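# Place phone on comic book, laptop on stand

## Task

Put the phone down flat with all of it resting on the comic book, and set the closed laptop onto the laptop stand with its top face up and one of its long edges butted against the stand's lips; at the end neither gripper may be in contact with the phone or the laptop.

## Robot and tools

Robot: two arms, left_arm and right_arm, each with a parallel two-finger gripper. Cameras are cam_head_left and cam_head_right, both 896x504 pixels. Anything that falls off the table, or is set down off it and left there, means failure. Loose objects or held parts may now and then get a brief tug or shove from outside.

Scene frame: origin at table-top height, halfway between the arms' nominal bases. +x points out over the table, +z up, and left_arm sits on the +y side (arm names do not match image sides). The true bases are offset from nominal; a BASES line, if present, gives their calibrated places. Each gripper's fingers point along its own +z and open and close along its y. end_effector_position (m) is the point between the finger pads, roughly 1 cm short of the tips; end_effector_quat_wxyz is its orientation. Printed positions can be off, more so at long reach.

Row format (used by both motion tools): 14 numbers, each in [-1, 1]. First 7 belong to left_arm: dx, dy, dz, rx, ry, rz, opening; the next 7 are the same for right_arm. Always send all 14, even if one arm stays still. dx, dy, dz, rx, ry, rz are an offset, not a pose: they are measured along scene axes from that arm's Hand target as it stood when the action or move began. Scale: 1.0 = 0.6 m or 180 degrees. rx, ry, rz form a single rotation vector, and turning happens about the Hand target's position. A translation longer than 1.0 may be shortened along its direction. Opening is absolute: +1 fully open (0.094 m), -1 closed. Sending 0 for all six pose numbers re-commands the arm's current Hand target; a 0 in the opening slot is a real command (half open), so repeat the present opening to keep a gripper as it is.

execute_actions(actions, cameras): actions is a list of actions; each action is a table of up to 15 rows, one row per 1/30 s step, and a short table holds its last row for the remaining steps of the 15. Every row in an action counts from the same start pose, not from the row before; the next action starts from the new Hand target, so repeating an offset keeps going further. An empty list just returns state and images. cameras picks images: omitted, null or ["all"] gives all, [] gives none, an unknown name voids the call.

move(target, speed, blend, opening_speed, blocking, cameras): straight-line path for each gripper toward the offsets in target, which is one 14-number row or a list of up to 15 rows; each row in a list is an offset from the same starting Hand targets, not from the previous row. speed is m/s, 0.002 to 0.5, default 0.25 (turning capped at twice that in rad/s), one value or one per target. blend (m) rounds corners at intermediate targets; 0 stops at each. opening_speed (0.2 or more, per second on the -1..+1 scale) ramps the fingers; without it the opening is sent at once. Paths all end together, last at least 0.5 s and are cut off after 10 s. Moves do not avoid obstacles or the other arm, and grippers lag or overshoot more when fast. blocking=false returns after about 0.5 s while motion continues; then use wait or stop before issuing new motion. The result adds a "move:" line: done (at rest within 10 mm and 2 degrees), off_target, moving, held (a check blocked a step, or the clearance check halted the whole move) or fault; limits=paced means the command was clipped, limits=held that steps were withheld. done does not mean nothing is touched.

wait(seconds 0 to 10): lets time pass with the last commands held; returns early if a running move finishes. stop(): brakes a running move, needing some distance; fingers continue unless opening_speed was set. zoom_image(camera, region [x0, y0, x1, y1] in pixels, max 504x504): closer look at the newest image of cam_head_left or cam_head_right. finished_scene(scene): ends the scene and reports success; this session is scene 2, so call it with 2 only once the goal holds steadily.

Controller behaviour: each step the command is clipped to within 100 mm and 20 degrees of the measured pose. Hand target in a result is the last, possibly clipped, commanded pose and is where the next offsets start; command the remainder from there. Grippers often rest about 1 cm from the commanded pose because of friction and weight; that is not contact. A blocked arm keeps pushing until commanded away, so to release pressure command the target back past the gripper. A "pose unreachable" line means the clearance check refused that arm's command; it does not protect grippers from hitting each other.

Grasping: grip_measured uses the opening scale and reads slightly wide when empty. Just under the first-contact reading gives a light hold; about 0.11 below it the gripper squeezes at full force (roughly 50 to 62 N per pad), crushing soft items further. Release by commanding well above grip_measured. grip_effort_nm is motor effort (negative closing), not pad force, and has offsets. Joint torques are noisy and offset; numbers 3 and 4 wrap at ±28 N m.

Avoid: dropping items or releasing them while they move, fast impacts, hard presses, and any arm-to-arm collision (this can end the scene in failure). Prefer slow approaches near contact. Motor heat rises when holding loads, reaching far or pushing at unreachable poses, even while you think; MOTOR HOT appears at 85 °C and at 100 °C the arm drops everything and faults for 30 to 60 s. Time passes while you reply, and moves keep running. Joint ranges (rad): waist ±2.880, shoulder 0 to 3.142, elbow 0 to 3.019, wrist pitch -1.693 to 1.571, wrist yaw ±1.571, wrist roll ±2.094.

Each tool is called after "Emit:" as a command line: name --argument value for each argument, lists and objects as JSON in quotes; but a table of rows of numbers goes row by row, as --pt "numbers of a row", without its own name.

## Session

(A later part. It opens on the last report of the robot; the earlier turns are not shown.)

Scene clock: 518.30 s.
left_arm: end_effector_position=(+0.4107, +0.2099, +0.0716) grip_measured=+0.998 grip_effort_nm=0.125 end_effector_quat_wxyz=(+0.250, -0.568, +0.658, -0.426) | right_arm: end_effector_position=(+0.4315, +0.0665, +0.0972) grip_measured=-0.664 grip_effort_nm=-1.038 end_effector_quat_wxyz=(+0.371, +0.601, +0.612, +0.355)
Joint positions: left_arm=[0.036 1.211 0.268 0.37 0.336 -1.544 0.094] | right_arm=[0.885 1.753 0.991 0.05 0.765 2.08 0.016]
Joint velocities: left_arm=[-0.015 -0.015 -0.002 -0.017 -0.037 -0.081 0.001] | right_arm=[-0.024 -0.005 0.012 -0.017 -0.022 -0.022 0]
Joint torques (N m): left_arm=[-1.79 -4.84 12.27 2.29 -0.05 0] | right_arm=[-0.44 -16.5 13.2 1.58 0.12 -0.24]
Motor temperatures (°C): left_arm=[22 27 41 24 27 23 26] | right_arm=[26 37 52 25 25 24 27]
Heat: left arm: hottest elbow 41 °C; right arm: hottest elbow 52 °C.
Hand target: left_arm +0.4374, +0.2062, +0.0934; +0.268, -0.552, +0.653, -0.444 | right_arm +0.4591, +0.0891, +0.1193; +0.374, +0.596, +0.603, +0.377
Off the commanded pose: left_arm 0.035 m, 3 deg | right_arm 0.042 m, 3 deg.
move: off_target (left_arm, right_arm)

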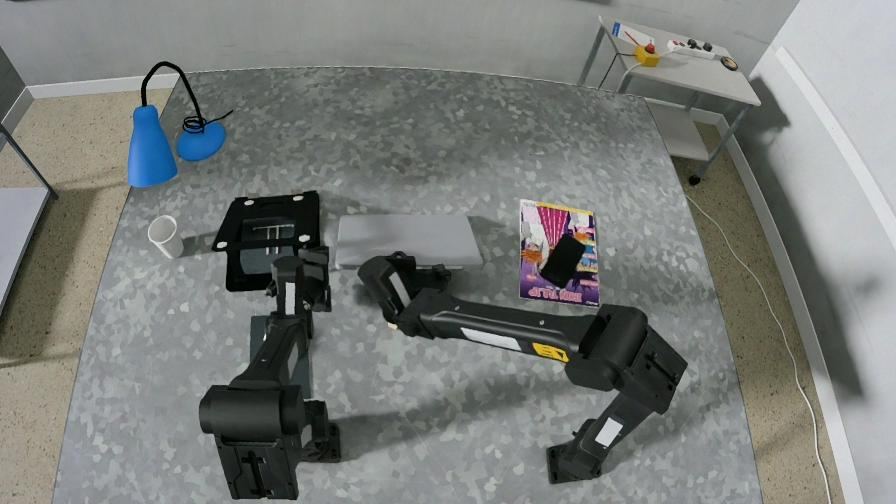

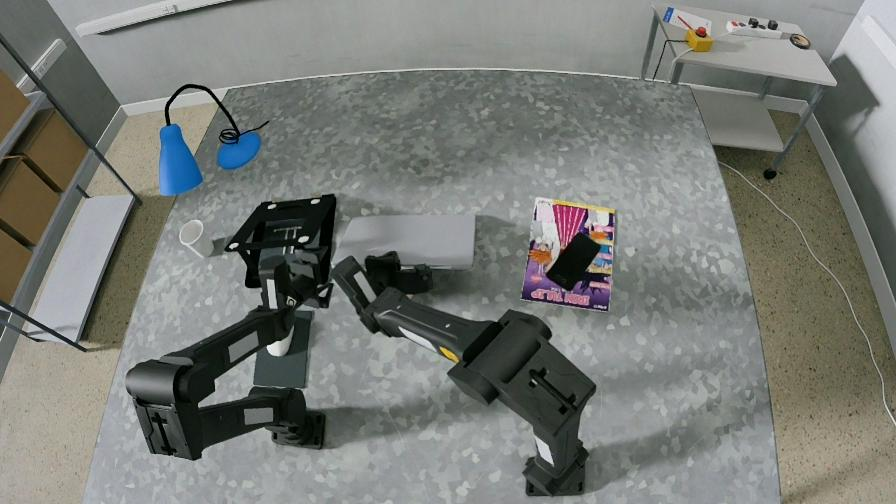

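Emit:
move --pt "-0.13 -0.01 0.05 0 0 0 1 0 0 0 0 0 0 -1" --pt "-0.13 -0.083 0.05 0 0 0 1 0 0 0 0 0 0 -1" --speed 0.15 --blend 0.02

Emit:
zoom_image --camera "cam_head_left" --region '[275, 200, 455, 340]'

Emit:
zoom_image --camera "cam_head_right" --region '[275, 200, 455, 340]'

Scene clock: 551.80 s.
left_arm: end_effector_position=(+0.3618, +0.1615, +0.1233) grip_measured=+0.998 grip_effort_nm=0.120 end_effector_quat_wxyz=(+0.272, -0.553, +0.651, -0.443) | right_arm: end_effector_position=(+0.4315, +0.0665, +0.0972) grip_measured=-0.664 grip_effort_nm=-1.038 end_effector_quat_wxyz=(+0.371, +0.601, +0.612, +0.355)
Joint positions: left_arm=[-0.207 0.786 0.204 0.101 0.122 -1.66 0.094] | right_arm=[0.885 1.753 0.991 0.05 0.765 2.08 0.016]
Joint velocities: left_arm=[-0.015 -0.005 -0.002 -0.002 -0.037 -0.051 0] | right_arm=[0.005 -0.015 0.007 0.022 0.051 0.022 -0.001]
Joint torques (N m): left_arm=[-2.08 -3.37 9.76 1.46 -0.18 -0.04] | right_arm=[-0.32 -16.44 13.2 1.58 0.12 -0.25]
Motor temperatures (°C): left_arm=[22 27 40 24 27 23 26] | right_arm=[26 37 52 25 25 24 28]
Heat: left arm: hottest elbow 40 °C; right arm: hottest elbow 52 °C.
Hand target: left_arm +0.3594, +0.1574, +0.1229; +0.268, -0.552, +0.652, -0.445 | right_arm +0.4591, +0.0891, +0.1193; +0.374, +0.596, +0.603, +0.377
Off the commanded pose: left_arm 0.006 m, 1 deg | right_arm 0.042 m, 3 deg.
move: off_target (right_arm)

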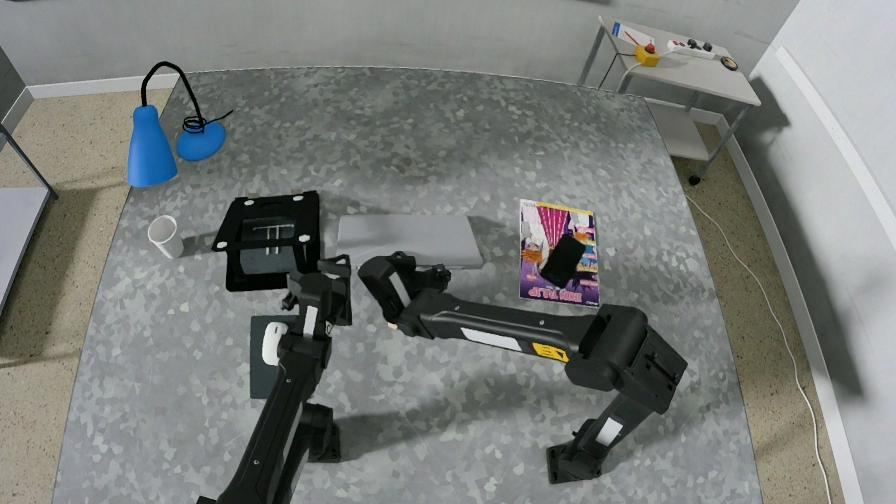

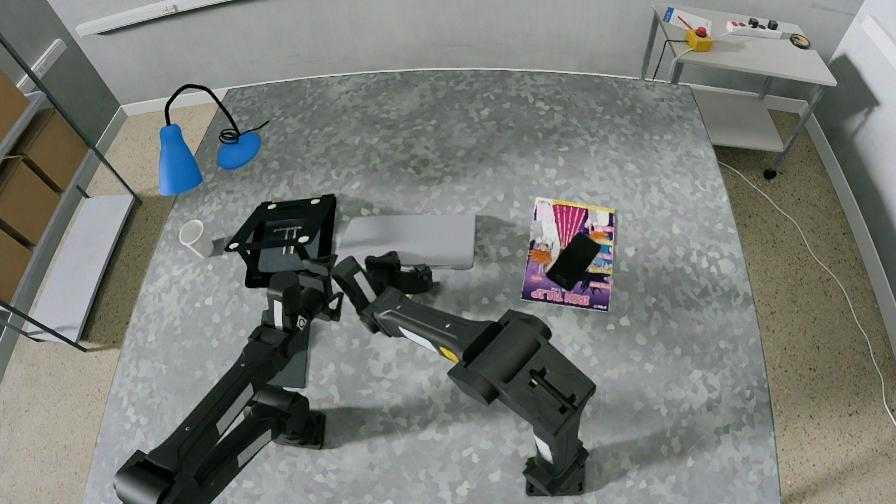

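Scaled by 2.800.

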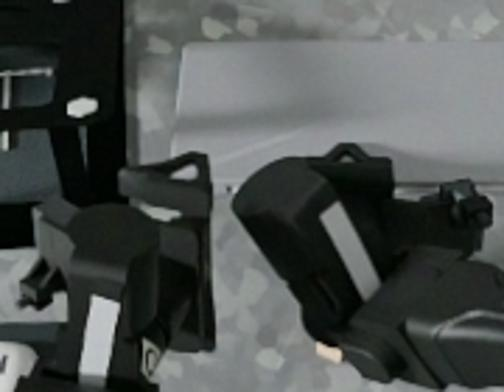

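Scaled by 2.800.

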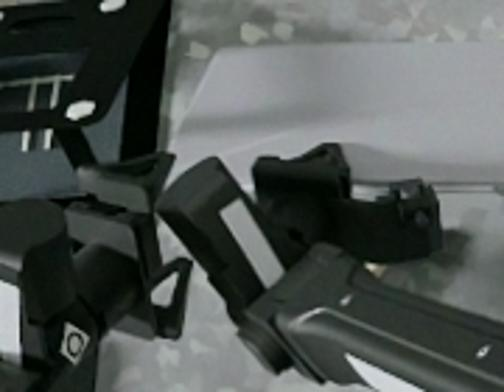

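Emit:
move --target '[0.09,-0.01,-0.035,0,0,0,1,0,0,0,0,0,0,-1]' --speed 0.1 --cameras '["cam_head_left","cam_head_right"]'

Emit:
zoom_image --camera "cam_head_left" --region '[275, 200, 455, 340]'

Emit:
zoom_image --camera "cam_head_right" --region '[275, 200, 455, 340]'

Scene clock: 564.30 s.
left_arm: end_effector_position=(+0.3847, +0.1560, +0.0763) grip_measured=+0.998 grip_effort_nm=0.115 end_effector_quat_wxyz=(+0.250, -0.565, +0.664, -0.422) | right_arm: end_effector_position=(+0.4315, +0.0665, +0.0963) grip_measured=-0.664 grip_effort_nm=-1.043 end_effector_quat_wxyz=(+0.371, +0.602, +0.612, +0.355)
Joint positions: left_arm=[-0.207 1.099 0.219 0.329 0.129 -1.661 0.094] | right_arm=[0.885 1.755 0.991 0.05 0.765 2.08 0.016]
Joint velocities: left_arm=[0.005 -0.005 -0.002 -0.002 -0.081 0.007 0] | right_arm=[0.005 -0.005 0.002 -0.007 0.037 0.007 0]
Joint torques (N m): left_arm=[-1.49 -4.19 13.42 2.67 0.01 0.06] | right_arm=[-0.26 -16.56 13.22 1.57 0.13 -0.25]
Motor temperatures (°C): left_arm=[22 27 40 24 27 23 26] | right_arm=[26 37 52 25 24 24 28]
Heat: left arm: hottest elbow 40 °C; right arm: hottest elbow 52 °C.
Hand target: left_arm +0.4128, +0.1510, +0.1022; +0.268, -0.552, +0.652, -0.445 | right_arm +0.4591, +0.0892, +0.1191; +0.374, +0.596, +0.603, +0.377
Off the commanded pose: left_arm 0.039 m, 4 deg | right_arm 0.042 m, 3 deg.
move: off_target (left_arm, right_arm)

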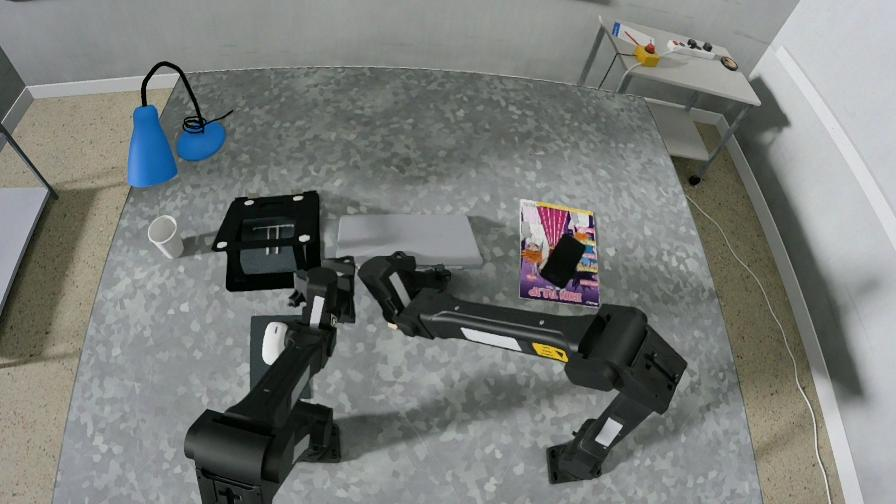

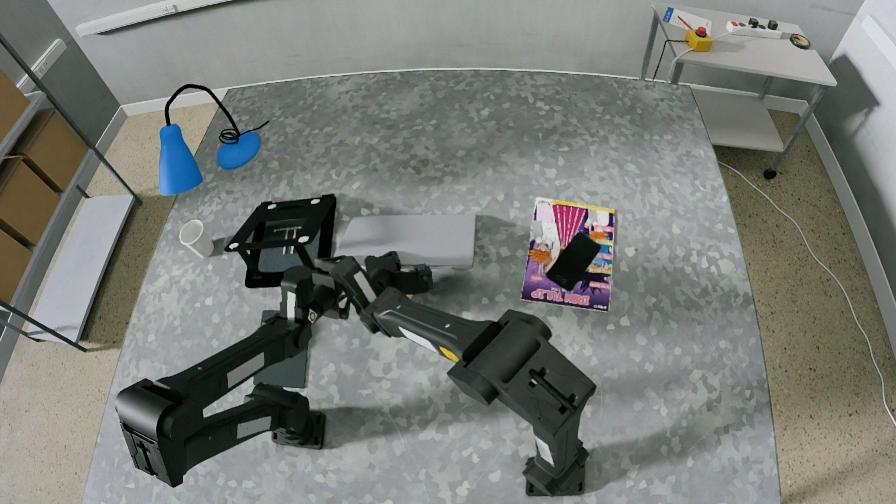

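Scaled by 2.800.

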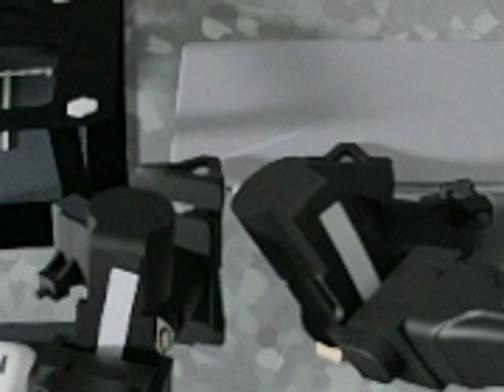

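Scaled by 2.800.

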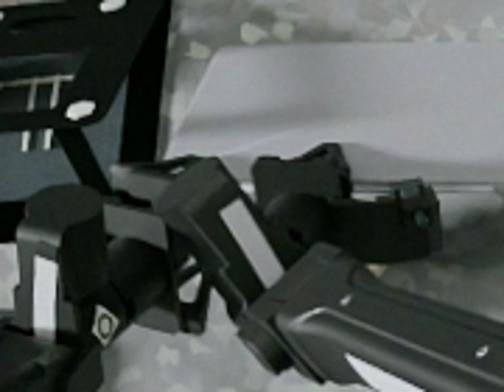

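Emit:
move --target '[0.05,-0.005,0.02,0,0,0,1,0,0,0,0,0,0,-1]' --speed 0.1 --cameras '["cam_head_left","cam_head_right"]'

Emit:
zoom_image --camera "cam_head_left" --region '[275, 200, 455, 340]'

Emit:
zoom_image --camera "cam_head_right" --region '[275, 200, 455, 340]'

Scene clock: 568.50 s.
left_arm: end_effector_position=(+0.4174, +0.1491, +0.0919) grip_measured=+0.998 grip_effort_nm=0.115 end_effector_quat_wxyz=(+0.254, -0.560, +0.661, -0.430) | right_arm: end_effector_position=(+0.4315, +0.0665, +0.0964) grip_measured=-0.664 grip_effort_nm=-1.038 end_effector_quat_wxyz=(+0.371, +0.602, +0.612, +0.355)
Joint positions: left_arm=[-0.207 1.167 0.307 0.329 0.136 -1.661 0.094] | right_arm=[0.885 1.755 0.991 0.05 0.765 2.08 0.016]
Joint velocities: left_arm=[0.015 -0.015 -0.002 0.012 -0.095 0.022 0.001] | right_arm=[0.005 0.015 0.007 0.017 0.007 -0.007 0]
Joint torques (N m): left_arm=[-1.44 -5.6 13.39 1.69 0.09 0.11] | right_arm=[-0.32 -16.62 13.23 1.57 0.12 -0.25]
Motor temperatures (°C): left_arm=[22 27 40 24 27 23 26] | right_arm=[26 37 52 25 24 24 28]
Heat: left arm: hottest elbow 40 °C; right arm: hottest elbow 52 °C.
Hand target: left_arm +0.4427, +0.1475, +0.1138; +0.267, -0.553, +0.652, -0.445 | right_arm +0.4591, +0.0892, +0.1191; +0.374, +0.596, +0.603, +0.377
Off the commanded pose: left_arm 0.034 m, 3 deg | right_arm 0.042 m, 3 deg.
move: off_target (left_arm, right_arm)

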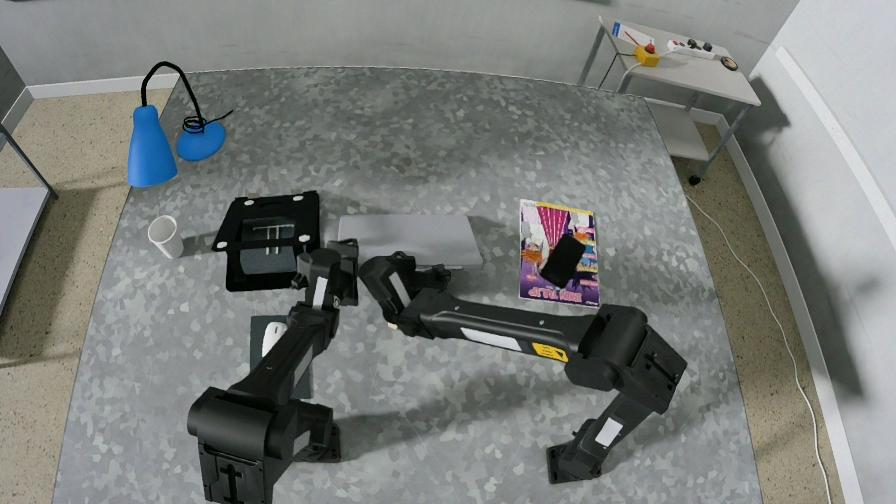

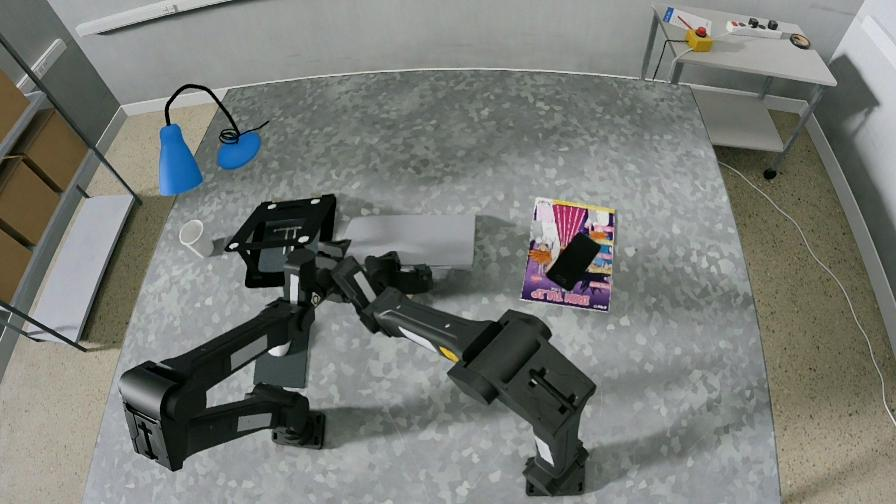

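Scaled by 2.800.

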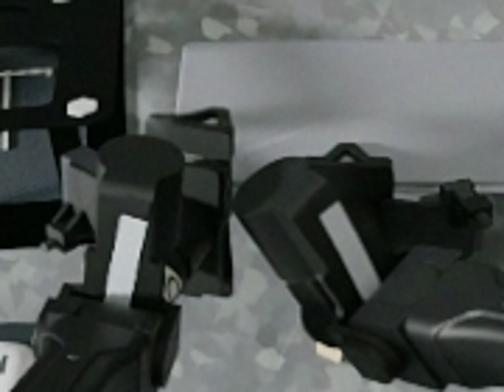

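Scaled by 2.800.

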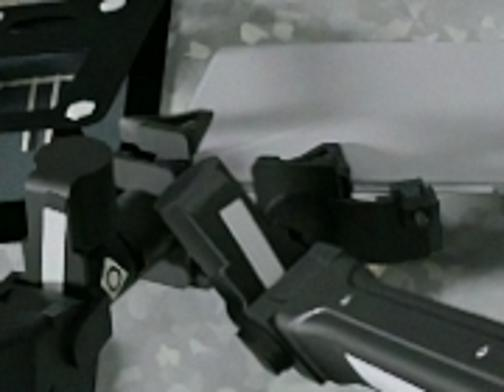

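Emit:
move --target '[0,0,0,0,0,0,-1,0,0,0,0,0,0,-1]' --opening_speed 0.7 --cameras '["cam_head_left","cam_head_right"]'

Emit:
zoom_image --camera "cam_head_left" --region '[275, 200, 455, 340]'

Emit:
zoom_image --camera "cam_head_right" --region '[275, 200, 455, 340]'

Scene clock: 575.90 s.
left_arm: end_effector_position=(+0.4207, +0.1489, +0.0955) grip_measured=-0.621 grip_effort_nm=-1.004 end_effector_quat_wxyz=(+0.255, -0.560, +0.659, -0.433) | right_arm: end_effector_position=(+0.4321, +0.0668, +0.0972) grip_measured=-0.664 grip_effort_nm=-1.038 end_effector_quat_wxyz=(+0.371, +0.602, +0.611, +0.356)
Joint positions: left_arm=[-0.206 1.167 0.314 0.33 0.136 -1.665 0.018] | right_arm=[0.884 1.755 0.993 0.05 0.765 2.08 0.016]
Joint velocities: left_arm=[-0.005 -0.005 0.002 0.007 0.007 -0.066 -0.001] | right_arm=[0.005 0.005 -0.002 0.007 0.007 0.007 -0.001]
Joint torques (N m): left_arm=[-1.14 -5.83 13.04 1.73 0.12 0.11] | right_arm=[-0.38 -16.56 13.08 1.58 0.11 -0.25]
Motor temperatures (°C): left_arm=[22 27 41 24 27 23 26] | right_arm=[26 37 53 25 24 24 28]
Heat: left arm: hottest elbow 41 °C; right arm: hottest elbow 53 °C.
Hand target: left_arm +0.4428, +0.1475, +0.1139; +0.268, -0.552, +0.652, -0.445 | right_arm +0.4590, +0.0892, +0.1191; +0.374, +0.596, +0.603, +0.377
Off the commanded pose: left_arm 0.029 m, 2 deg | right_arm 0.041 m, 3 deg.
move: off_target (left_arm, right_arm)

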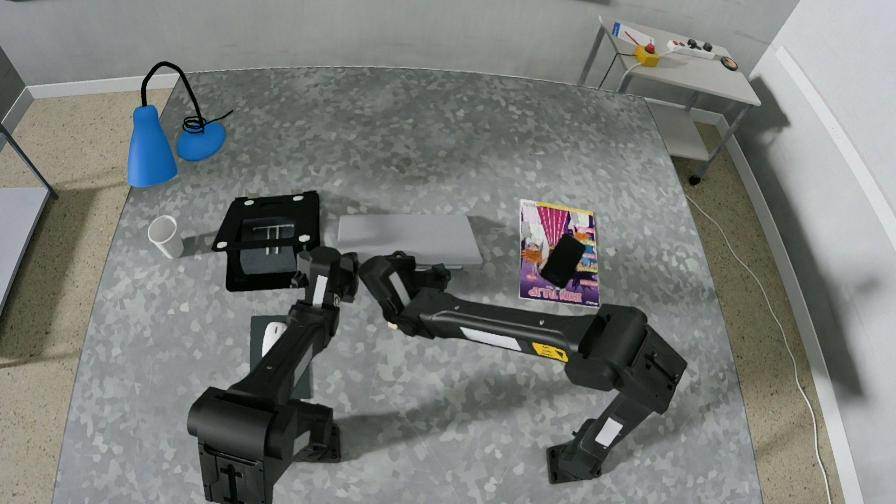

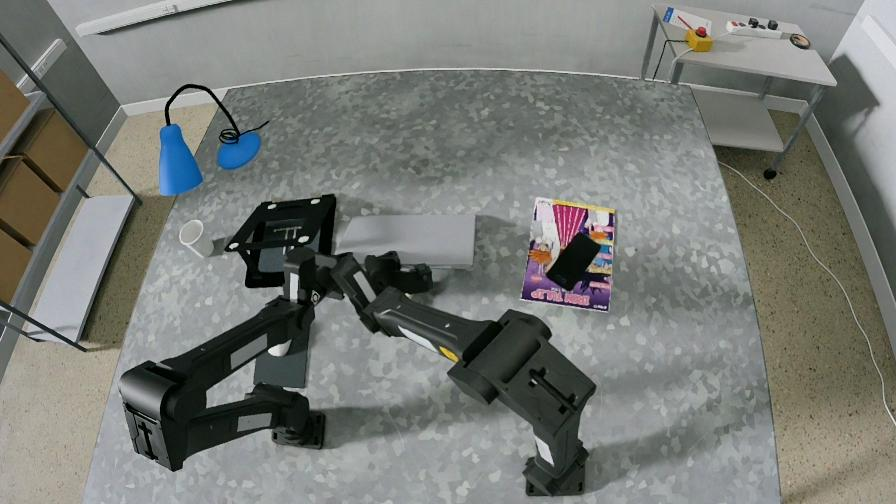

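Scaled by 2.800.

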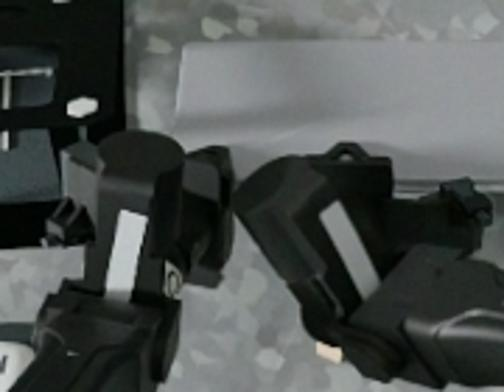

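Scaled by 2.800.

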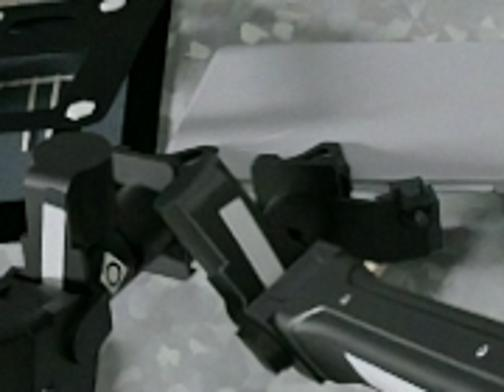

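Emit:
move --target '[0,0,0.01,0,0,0,-1,-0.045,-0.03,-0.036,0,0,0,-0.3]' --opening_speed 0.4 --speed 0.05 --cameras '[]'

Emit:
move --target '[0,0,0,0,0,0,-1,-0.18,-0.02,0.095,0,0,0,-0.3]' --speed 0.12

Emit:
zoom_image --camera "cam_head_left" --region '[315, 200, 495, 340]'

Scene clock: 582.30 s.
left_arm: end_effector_position=(+0.4209, +0.1495, +0.0950) grip_measured=-0.622 grip_effort_nm=-1.009 end_effector_quat_wxyz=(+0.254, -0.562, +0.659, -0.431) | right_arm: end_effector_position=(+0.4337, +0.0677, +0.1007) grip_measured=-0.302 grip_effort_nm=0.066 end_effector_quat_wxyz=(+0.374, +0.600, +0.600, +0.374)
Joint positions: left_arm=[-0.205 1.167 0.317 0.321 0.135 -1.666 0.018] | right_arm=[0.884 1.755 0.976 0.118 0.771 2.068 0.033]
Joint velocities: left_arm=[-0.005 -0.005 0.002 0.012 0.066 -0.007 0] | right_arm=[-0.015 -0.005 -0.007 -0.017 -0.022 -0.007 0.001]
Joint torques (N m): left_arm=[-0.79 -7.12 13.65 1.11 0.1 0.14] | right_arm=[1.03 -17.73 7.1 1.72 0.39 0.02]
Motor temperatures (°C): left_arm=[22 27 41 24 27 23 27] | right_arm=[26 38 54 25 24 24 28]
Heat: left arm: hottest elbow 41 °C; right arm: hottest elbow 54 °C.
Hand target: left_arm +0.4429, +0.1475, +0.1200; +0.268, -0.552, +0.652, -0.445 | right_arm +0.4318, +0.0715, +0.0976; +0.374, +0.596, +0.603, +0.377
Off the commanded pose: left_arm 0.033 m, 3 deg | right_arm 0.005 m, 1 deg.
move: off_target (left_arm)
No camera images: "cameras" was empty.

Scene clock: 583.87 s.
left_arm: end_effector_position=(+0.4208, +0.1495, +0.0949) grip_measured=-0.622 grip_effort_nm=-1.009 end_effector_quat_wxyz=(+0.253, -0.562, +0.659, -0.430) | right_arm: end_effector_position=(+0.3313, +0.0646, +0.1572) grip_measured=-0.301 grip_effort_nm=0.066 end_effector_quat_wxyz=(+0.389, +0.558, +0.614, +0.401)
Joint positions: left_arm=[-0.205 1.167 0.317 0.32 0.135 -1.667 0.018] | right_arm=[1.065 1.51 0.81 0.049 0.901 2.075 0.033]
Joint velocities: left_arm=[-0.005 -0.015 -0.012 0.007 0.007 0.066 0] | right_arm=[0.015 -0.005 -0.007 0.012 0.007 0.022 -0.001]
Joint torques (N m): left_arm=[-1.38 -7.12 13.38 1.13 0.11 0.1] | right_arm=[1.38 -14.97 6.48 0.8 0.43 0.15]
Motor temperatures (°C): left_arm=[22 27 41 24 27 23 27] | right_arm=[26 38 54 25 24 24 28]
Heat: left arm: hottest elbow 41 °C; right arm: hottest elbow 54 °C.
Hand target: left_arm +0.4429, +0.1475, +0.1199; +0.268, -0.553, +0.652, -0.445 | right_arm +0.3233, +0.0614, +0.1547; +0.374, +0.596, +0.603, +0.376
Off the commanded pose: left_arm 0.033 m, 3 deg | right_arm 0.009 m, 6 deg.
joint sent to its limit (right arm) — joint 6 (wrist roll), upper limit. The joint targets are off in orientation, not in position.
move: off_target (left_arm, right_arm)

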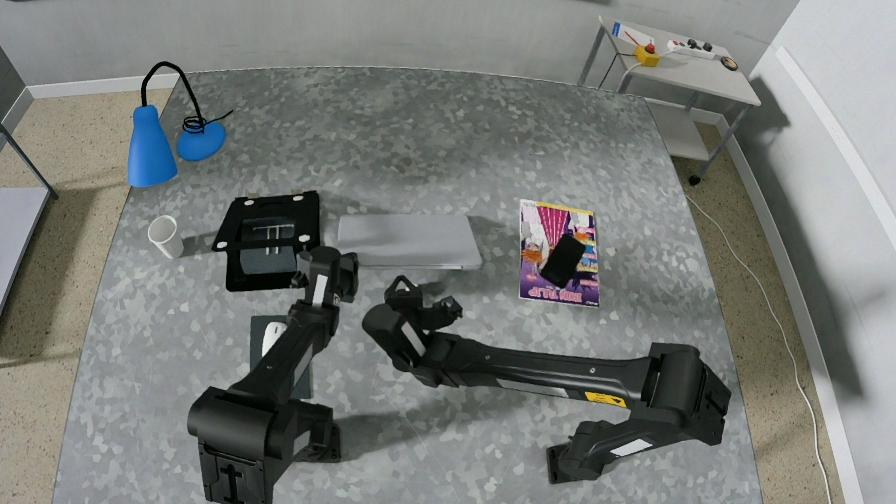

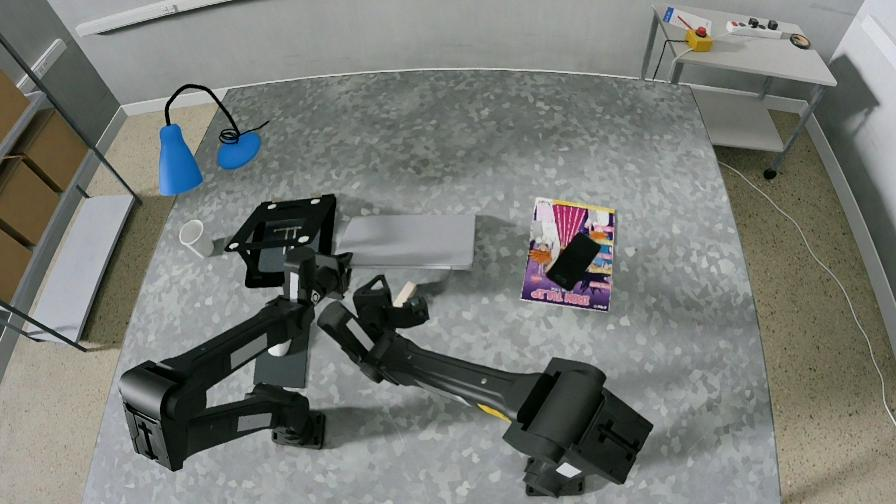

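Scaled by 2.800.

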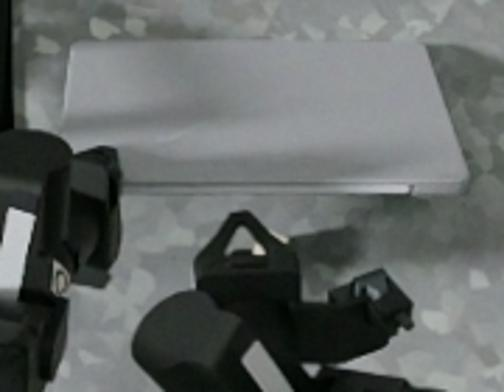

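Emit:
move --target '[0,0,0,0,0,0,-1,0.01,-0.31,0,0.0375,0,0.074,1]' --speed 0.25

Emit:
zoom_image --camera "cam_head_left" --region '[340, 200, 520, 340]'

Scene clock: 592.60 s.
left_arm: end_effector_position=(+0.4208, +0.1495, +0.0949) grip_measured=-0.622 grip_effort_nm=-1.009 end_effector_quat_wxyz=(+0.253, -0.562, +0.659, -0.430) | right_arm: end_effector_position=(+0.3289, -0.1175, +0.1595) grip_measured=+0.999 grip_effort_nm=0.066 end_effector_quat_wxyz=(+0.291, +0.539, +0.644, +0.458)
Joint positions: left_arm=[-0.205 1.167 0.317 0.32 0.135 -1.667 0.018] | right_arm=[0.61 1.015 0.381 0.192 0.28 1.832 0.094]
Joint velocities: left_arm=[-0.005 0.005 -0.002 0.002 -0.007 -0.037 0.001] | right_arm=[0.005 -0.015 0.017 -0.007 -0.051 -0.037 -0.001]
Joint torques (N m): left_arm=[-1.55 -8.06 13.57 1.03 0.13 0.17] | right_arm=[-0.38 -7.36 7.31 1.48 0.05 -0.02]
Motor temperatures (°C): left_arm=[22 27 42 24 27 23 27] | right_arm=[26 38 52 25 24 24 27]
Heat: left arm: hottest elbow 42 °C; right arm: hottest elbow 52 °C.
Hand target: left_arm +0.4429, +0.1475, +0.1199; +0.268, -0.553, +0.652, -0.445 | right_arm +0.3267, -0.1250, +0.1563; +0.294, +0.541, +0.644, +0.454
Off the commanded pose: left_arm 0.033 m, 3 deg | right_arm 0.009 m, 1 deg.
move: off_target (left_arm)

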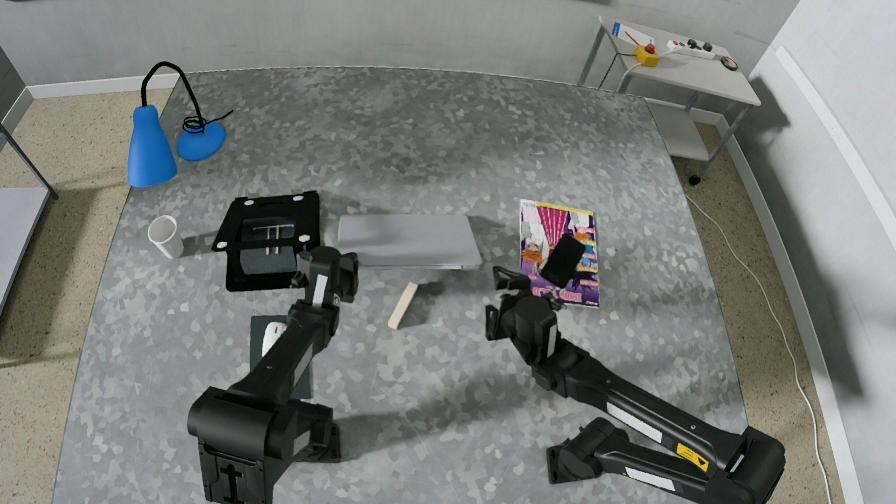

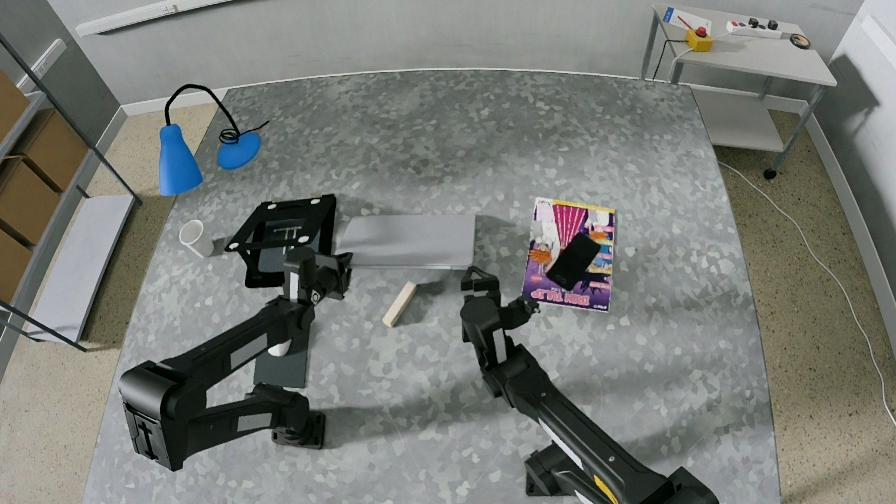

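Scaled by 2.800.

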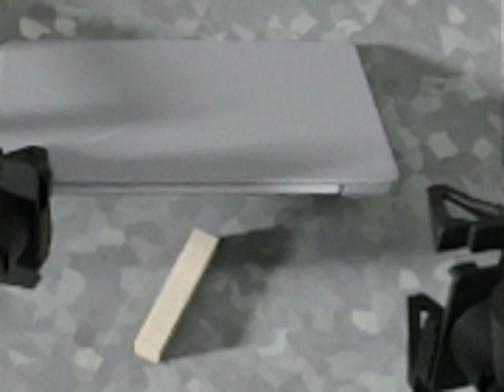

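Emit:
move --pt "0 0 0 0 0 0 -1 0.017 0.058 -0.013 0 0 0 1" --pt "0 0 0 0 0 0 -1 0.192 0.103 -0.085 0 0 0 1" --speed 0.12 --blend 0.01

Emit:
zoom_image --camera "cam_head_left" --region '[340, 200, 520, 340]'

Emit:
zoom_image --camera "cam_head_right" --region '[340, 200, 520, 340]'

Scene clock: 620.63 s.
left_arm: end_effector_position=(+0.4208, +0.1495, +0.0949) grip_measured=-0.622 grip_effort_nm=-1.009 end_effector_quat_wxyz=(+0.253, -0.562, +0.659, -0.430) | right_arm: end_effector_position=(+0.4213, -0.0718, +0.0941) grip_measured=+0.999 grip_effort_nm=0.061 end_effector_quat_wxyz=(+0.286, +0.544, +0.653, +0.442)
Joint positions: left_arm=[-0.205 1.167 0.317 0.32 0.135 -1.667 0.018] | right_arm=[0.566 1.513 0.576 0.461 0.241 1.812 0.094]
Joint velocities: left_arm=[-0.005 -0.005 0.002 -0.002 0.11 0.007 0] | right_arm=[0.015 0.015 -0.007 -0.002 0.051 0.007 0]
Joint torques (N m): left_arm=[-1.26 -7.41 13.41 1.18 0.1 0.17] | right_arm=[-0.32 -10.23 9.84 2.14 0.06 0.03]
Motor temperatures (°C): left_arm=[22 27 44 24 27 23 28] | right_arm=[26 37 50 25 24 24 27]
Heat: left arm: hottest elbow 44 °C; right arm: hottest elbow 50 °C.
Hand target: left_arm +0.4429, +0.1475, +0.1199; +0.268, -0.553, +0.652, -0.445 | right_arm +0.4426, -0.0653, +0.1044; +0.294, +0.541, +0.644, +0.454
Off the commanded pose: left_arm 0.033 m, 3 deg | right_arm 0.025 m, 2 deg.
move: off_target (left_arm, right_arm)

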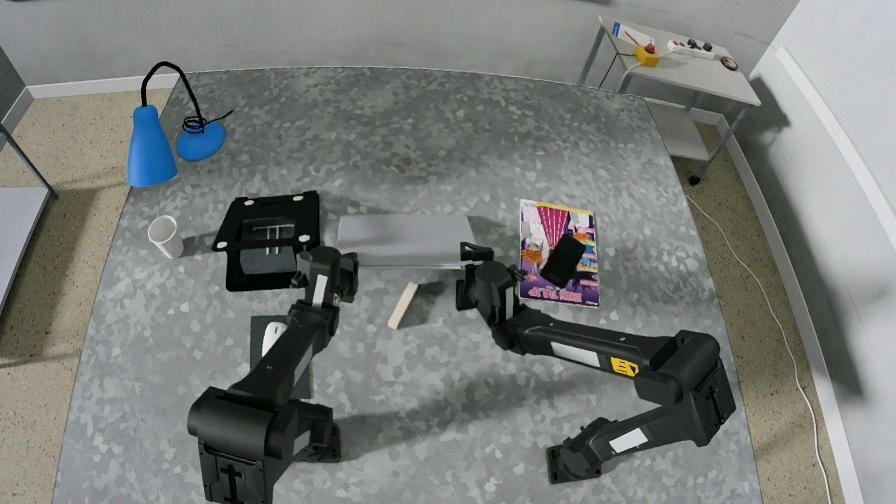

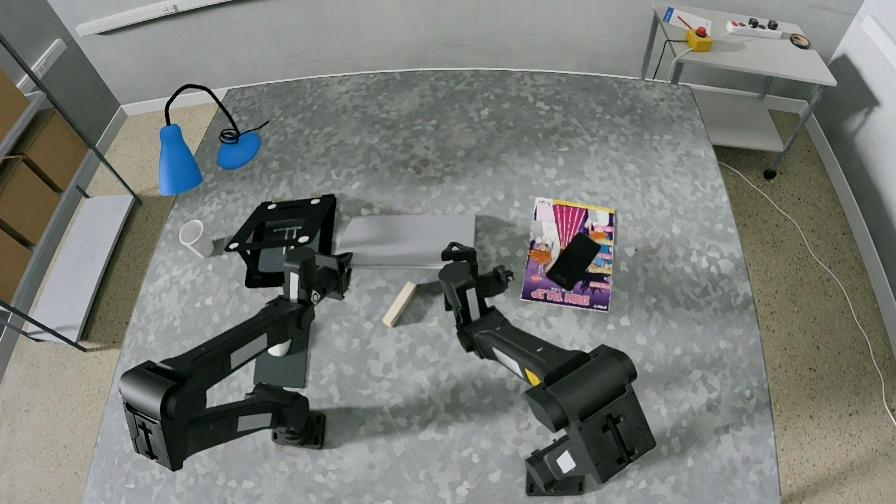

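Scaled by 2.800.

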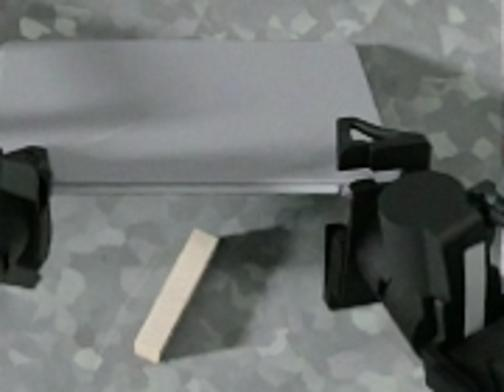

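Scaled by 2.800.

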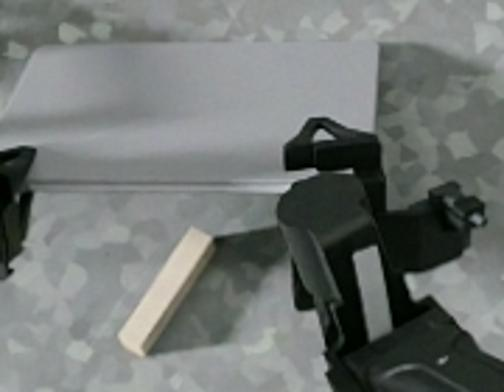

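Emit:
execute_actions --actions '[]'

Scene clock: 630.60 s.
left_arm: end_effector_position=(+0.4208, +0.1495, +0.0949) grip_measured=-0.622 grip_effort_nm=-1.009 end_effector_quat_wxyz=(+0.253, -0.562, +0.659, -0.430) | right_arm: end_effector_position=(+0.4214, -0.0718, +0.0940) grip_measured=+0.999 grip_effort_nm=0.066 end_effector_quat_wxyz=(+0.287, +0.544, +0.654, +0.442)
Joint positions: left_arm=[-0.205 1.167 0.317 0.32 0.135 -1.667 0.018] | right_arm=[0.566 1.513 0.576 0.461 0.241 1.812 0.094]
Joint velocities: left_arm=[-0.005 -0.005 0.012 -0.017 -0.037 -0.037 -0.001] | right_arm=[-0.005 -0.005 0.012 -0.017 -0.095 -0.022 0]
Joint torques (N m): left_arm=[-1.03 -7.82 13.48 1.1 0.13 0.17] | right_arm=[-0.21 -10.52 9.88 2.09 0.05 0.01]
Motor temperatures (°C): left_arm=[22 27 44 24 27 23 28] | right_arm=[26 37 51 25 24 24 27]
Heat: left arm: hottest elbow 44 °C; right arm: hottest elbow 51 °C.
Hand target: left_arm +0.4429, +0.1475, +0.1199; +0.268, -0.553, +0.652, -0.445 | right_arm +0.4426, -0.0653, +0.1042; +0.295, +0.541, +0.644, +0.454
Tool commands: left_gripper/opening=-1.0 right_gripper/opening=+1.0
Off the commanded pose: left_arm 0.033 m, 3 deg | right_arm 0.025 m, 2 deg.

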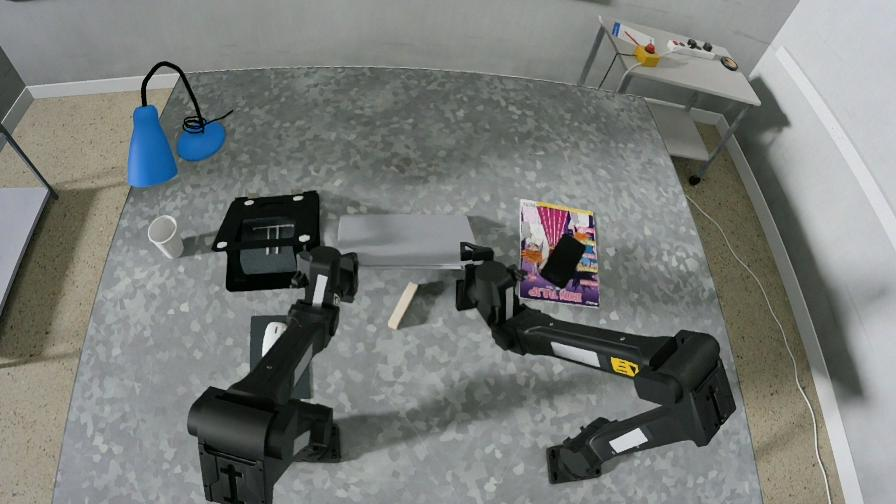

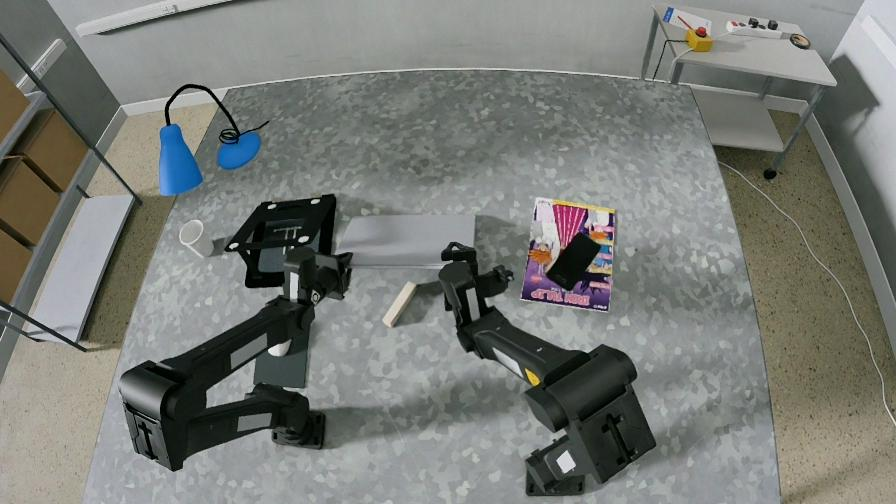

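Emit:
move --target '[0,0,0,0,0,0,-1, 0,0,0,0,0,0,-1]' --opening_speed 0.8 --cameras '["cam_head_left"]'

Emit:
zoom_image --camera "cam_head_left" --region '[290, 190, 530, 330]'

Scene clock: 635.57 s.
left_arm: end_effector_position=(+0.4208, +0.1495, +0.0949) grip_measured=-0.622 grip_effort_nm=-1.009 end_effector_quat_wxyz=(+0.253, -0.563, +0.659, -0.430) | right_arm: end_effector_position=(+0.4254, -0.0703, +0.0994) grip_measured=-0.657 grip_effort_nm=-1.038 end_effector_quat_wxyz=(+0.288, +0.544, +0.648, +0.449)
Joint positions: left_arm=[-0.205 1.167 0.317 0.32 0.135 -1.667 0.018] | right_arm=[0.564 1.513 0.584 0.47 0.241 1.817 0.016]
Joint velocities: left_arm=[-0.015 -0.005 -0.017 -0.012 -0.081 -0.022 -0.001] | right_arm=[-0.005 0.015 0.002 0.002 -0.007 -0.051 0.001]
Joint torques (N m): left_arm=[-1.03 -7.82 13.48 0.92 0.13 0.13] | right_arm=[-0.21 -10.52 9.47 1.83 0.04 -0.03]
Motor temperatures (°C): left_arm=[22 27 45 24 27 23 28] | right_arm=[26 37 51 25 24 24 27]
Heat: left arm: hottest elbow 45 °C; right arm: hottest elbow 51 °C.
Hand target: left_arm +0.4429, +0.1475, +0.1199; +0.268, -0.553, +0.652, -0.445 | right_arm +0.4425, -0.0653, +0.1042; +0.294, +0.541, +0.644, +0.454
Off the commanded pose: left_arm 0.033 m, 3 deg | right_arm 0.019 m, 1 deg.
move: off_target (left_arm, right_arm)
Images, in order (width x height): cam_head_left 896x504.

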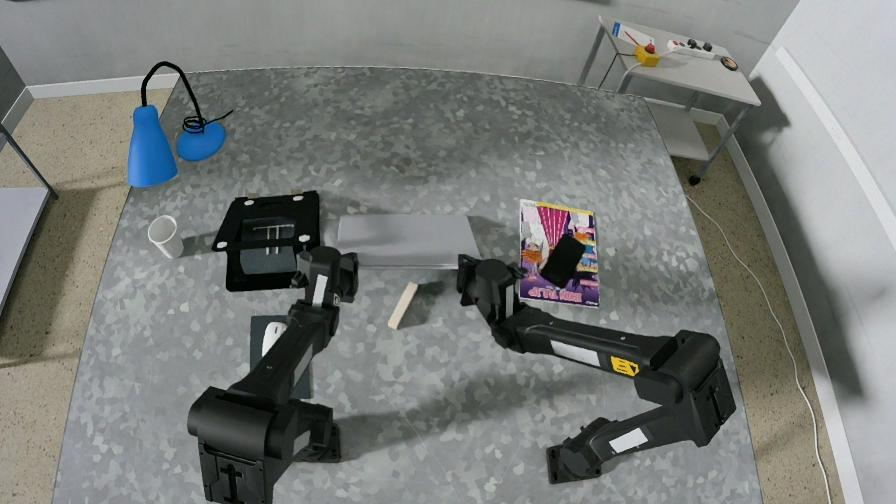

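Scaled by 2.100.

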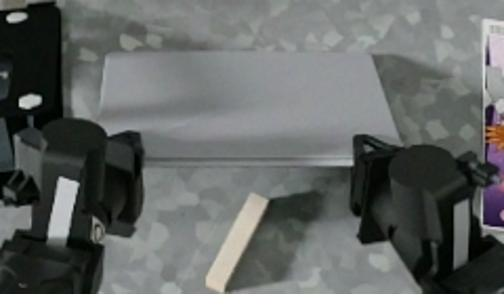

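Emit:
zoom_image --camera "cam_head_left" --region '[190, 170, 350, 310]'

Emit:
zoom_image --camera "cam_head_right" --region '[200, 170, 360, 310]'

Scaled by 3.150.

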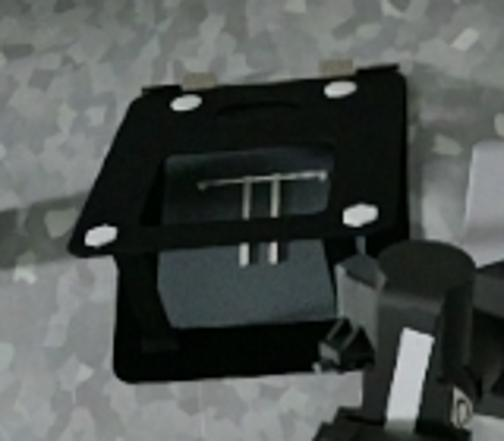

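This scene's latest camera images include none from cam_head_right. They are from: cam_head_left. cam_head_right's image comes with the result of a call that names it in "cameras".

Emit:
move --target '[0,0,0.12,0,0,0,-1, 0,0,0.12,0,0,0,-1]' --speed 0.1

Emit:
zoom_image --camera "cam_head_left" --region '[190, 170, 530, 330]'

Scene clock: 670.37 s.
left_arm: end_effector_position=(+0.4027, +0.1523, +0.1178) grip_measured=-0.622 grip_effort_nm=-1.004 end_effector_quat_wxyz=(+0.218, -0.590, +0.669, -0.397) | right_arm: end_effector_position=(+0.4140, -0.0700, +0.1230) grip_measured=-0.657 grip_effort_nm=-1.038 end_effector_quat_wxyz=(+0.257, +0.558, +0.667, +0.422)
Joint positions: left_arm=[-0.205 0.996 0.377 -0.019 0.137 -1.691 0.018] | right_arm=[0.567 1.393 0.624 0.219 0.21 1.847 0.016]
Joint velocities: left_arm=[-0.005 -0.015 0.007 -0.002 -0.081 -0.037 0] | right_arm=[0.005 0.005 -0.017 -0.007 -0.037 -0.007 0]
Joint torques (N m): left_arm=[-1.03 -8.7 19.43 1.7 -0.18 0.34] | right_arm=[-0.32 -15.27 12.48 1.55 1.17 -0.28]
Motor temperatures (°C): left_arm=[22 27 45 24 27 23 28] | right_arm=[26 37 48 25 24 24 28]
Heat: left arm: hottest elbow 45 °C; right arm: hottest elbow 48 °C.
Hand target: left_arm +0.4437, +0.1469, +0.1916; +0.268, -0.552, +0.652, -0.445 | right_arm +0.4431, -0.0651, +0.1762; +0.294, +0.541, +0.644, +0.454
Off the commanded pose: left_arm 0.084 m, 9 deg | right_arm 0.061 m, 6 deg.
move: off_target (left_arm, right_arm)

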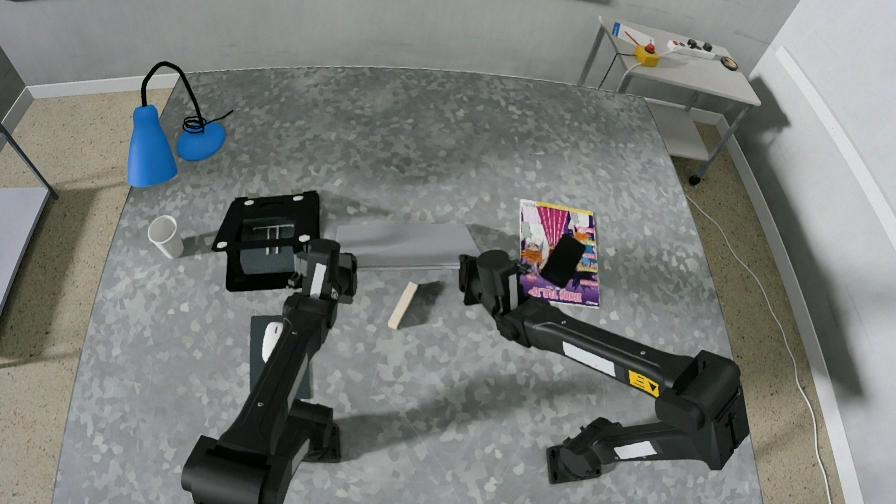

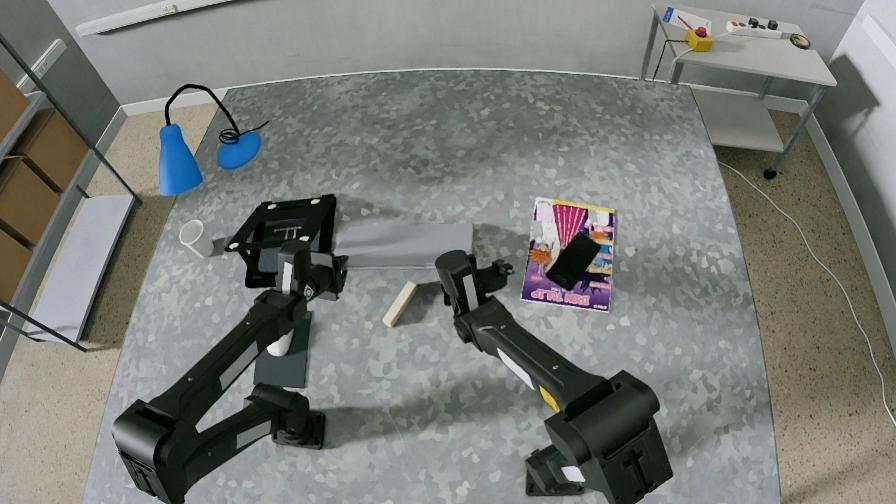

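Scaled by 1.482.

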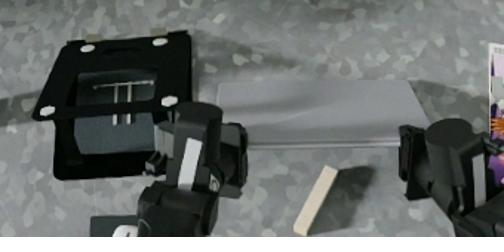

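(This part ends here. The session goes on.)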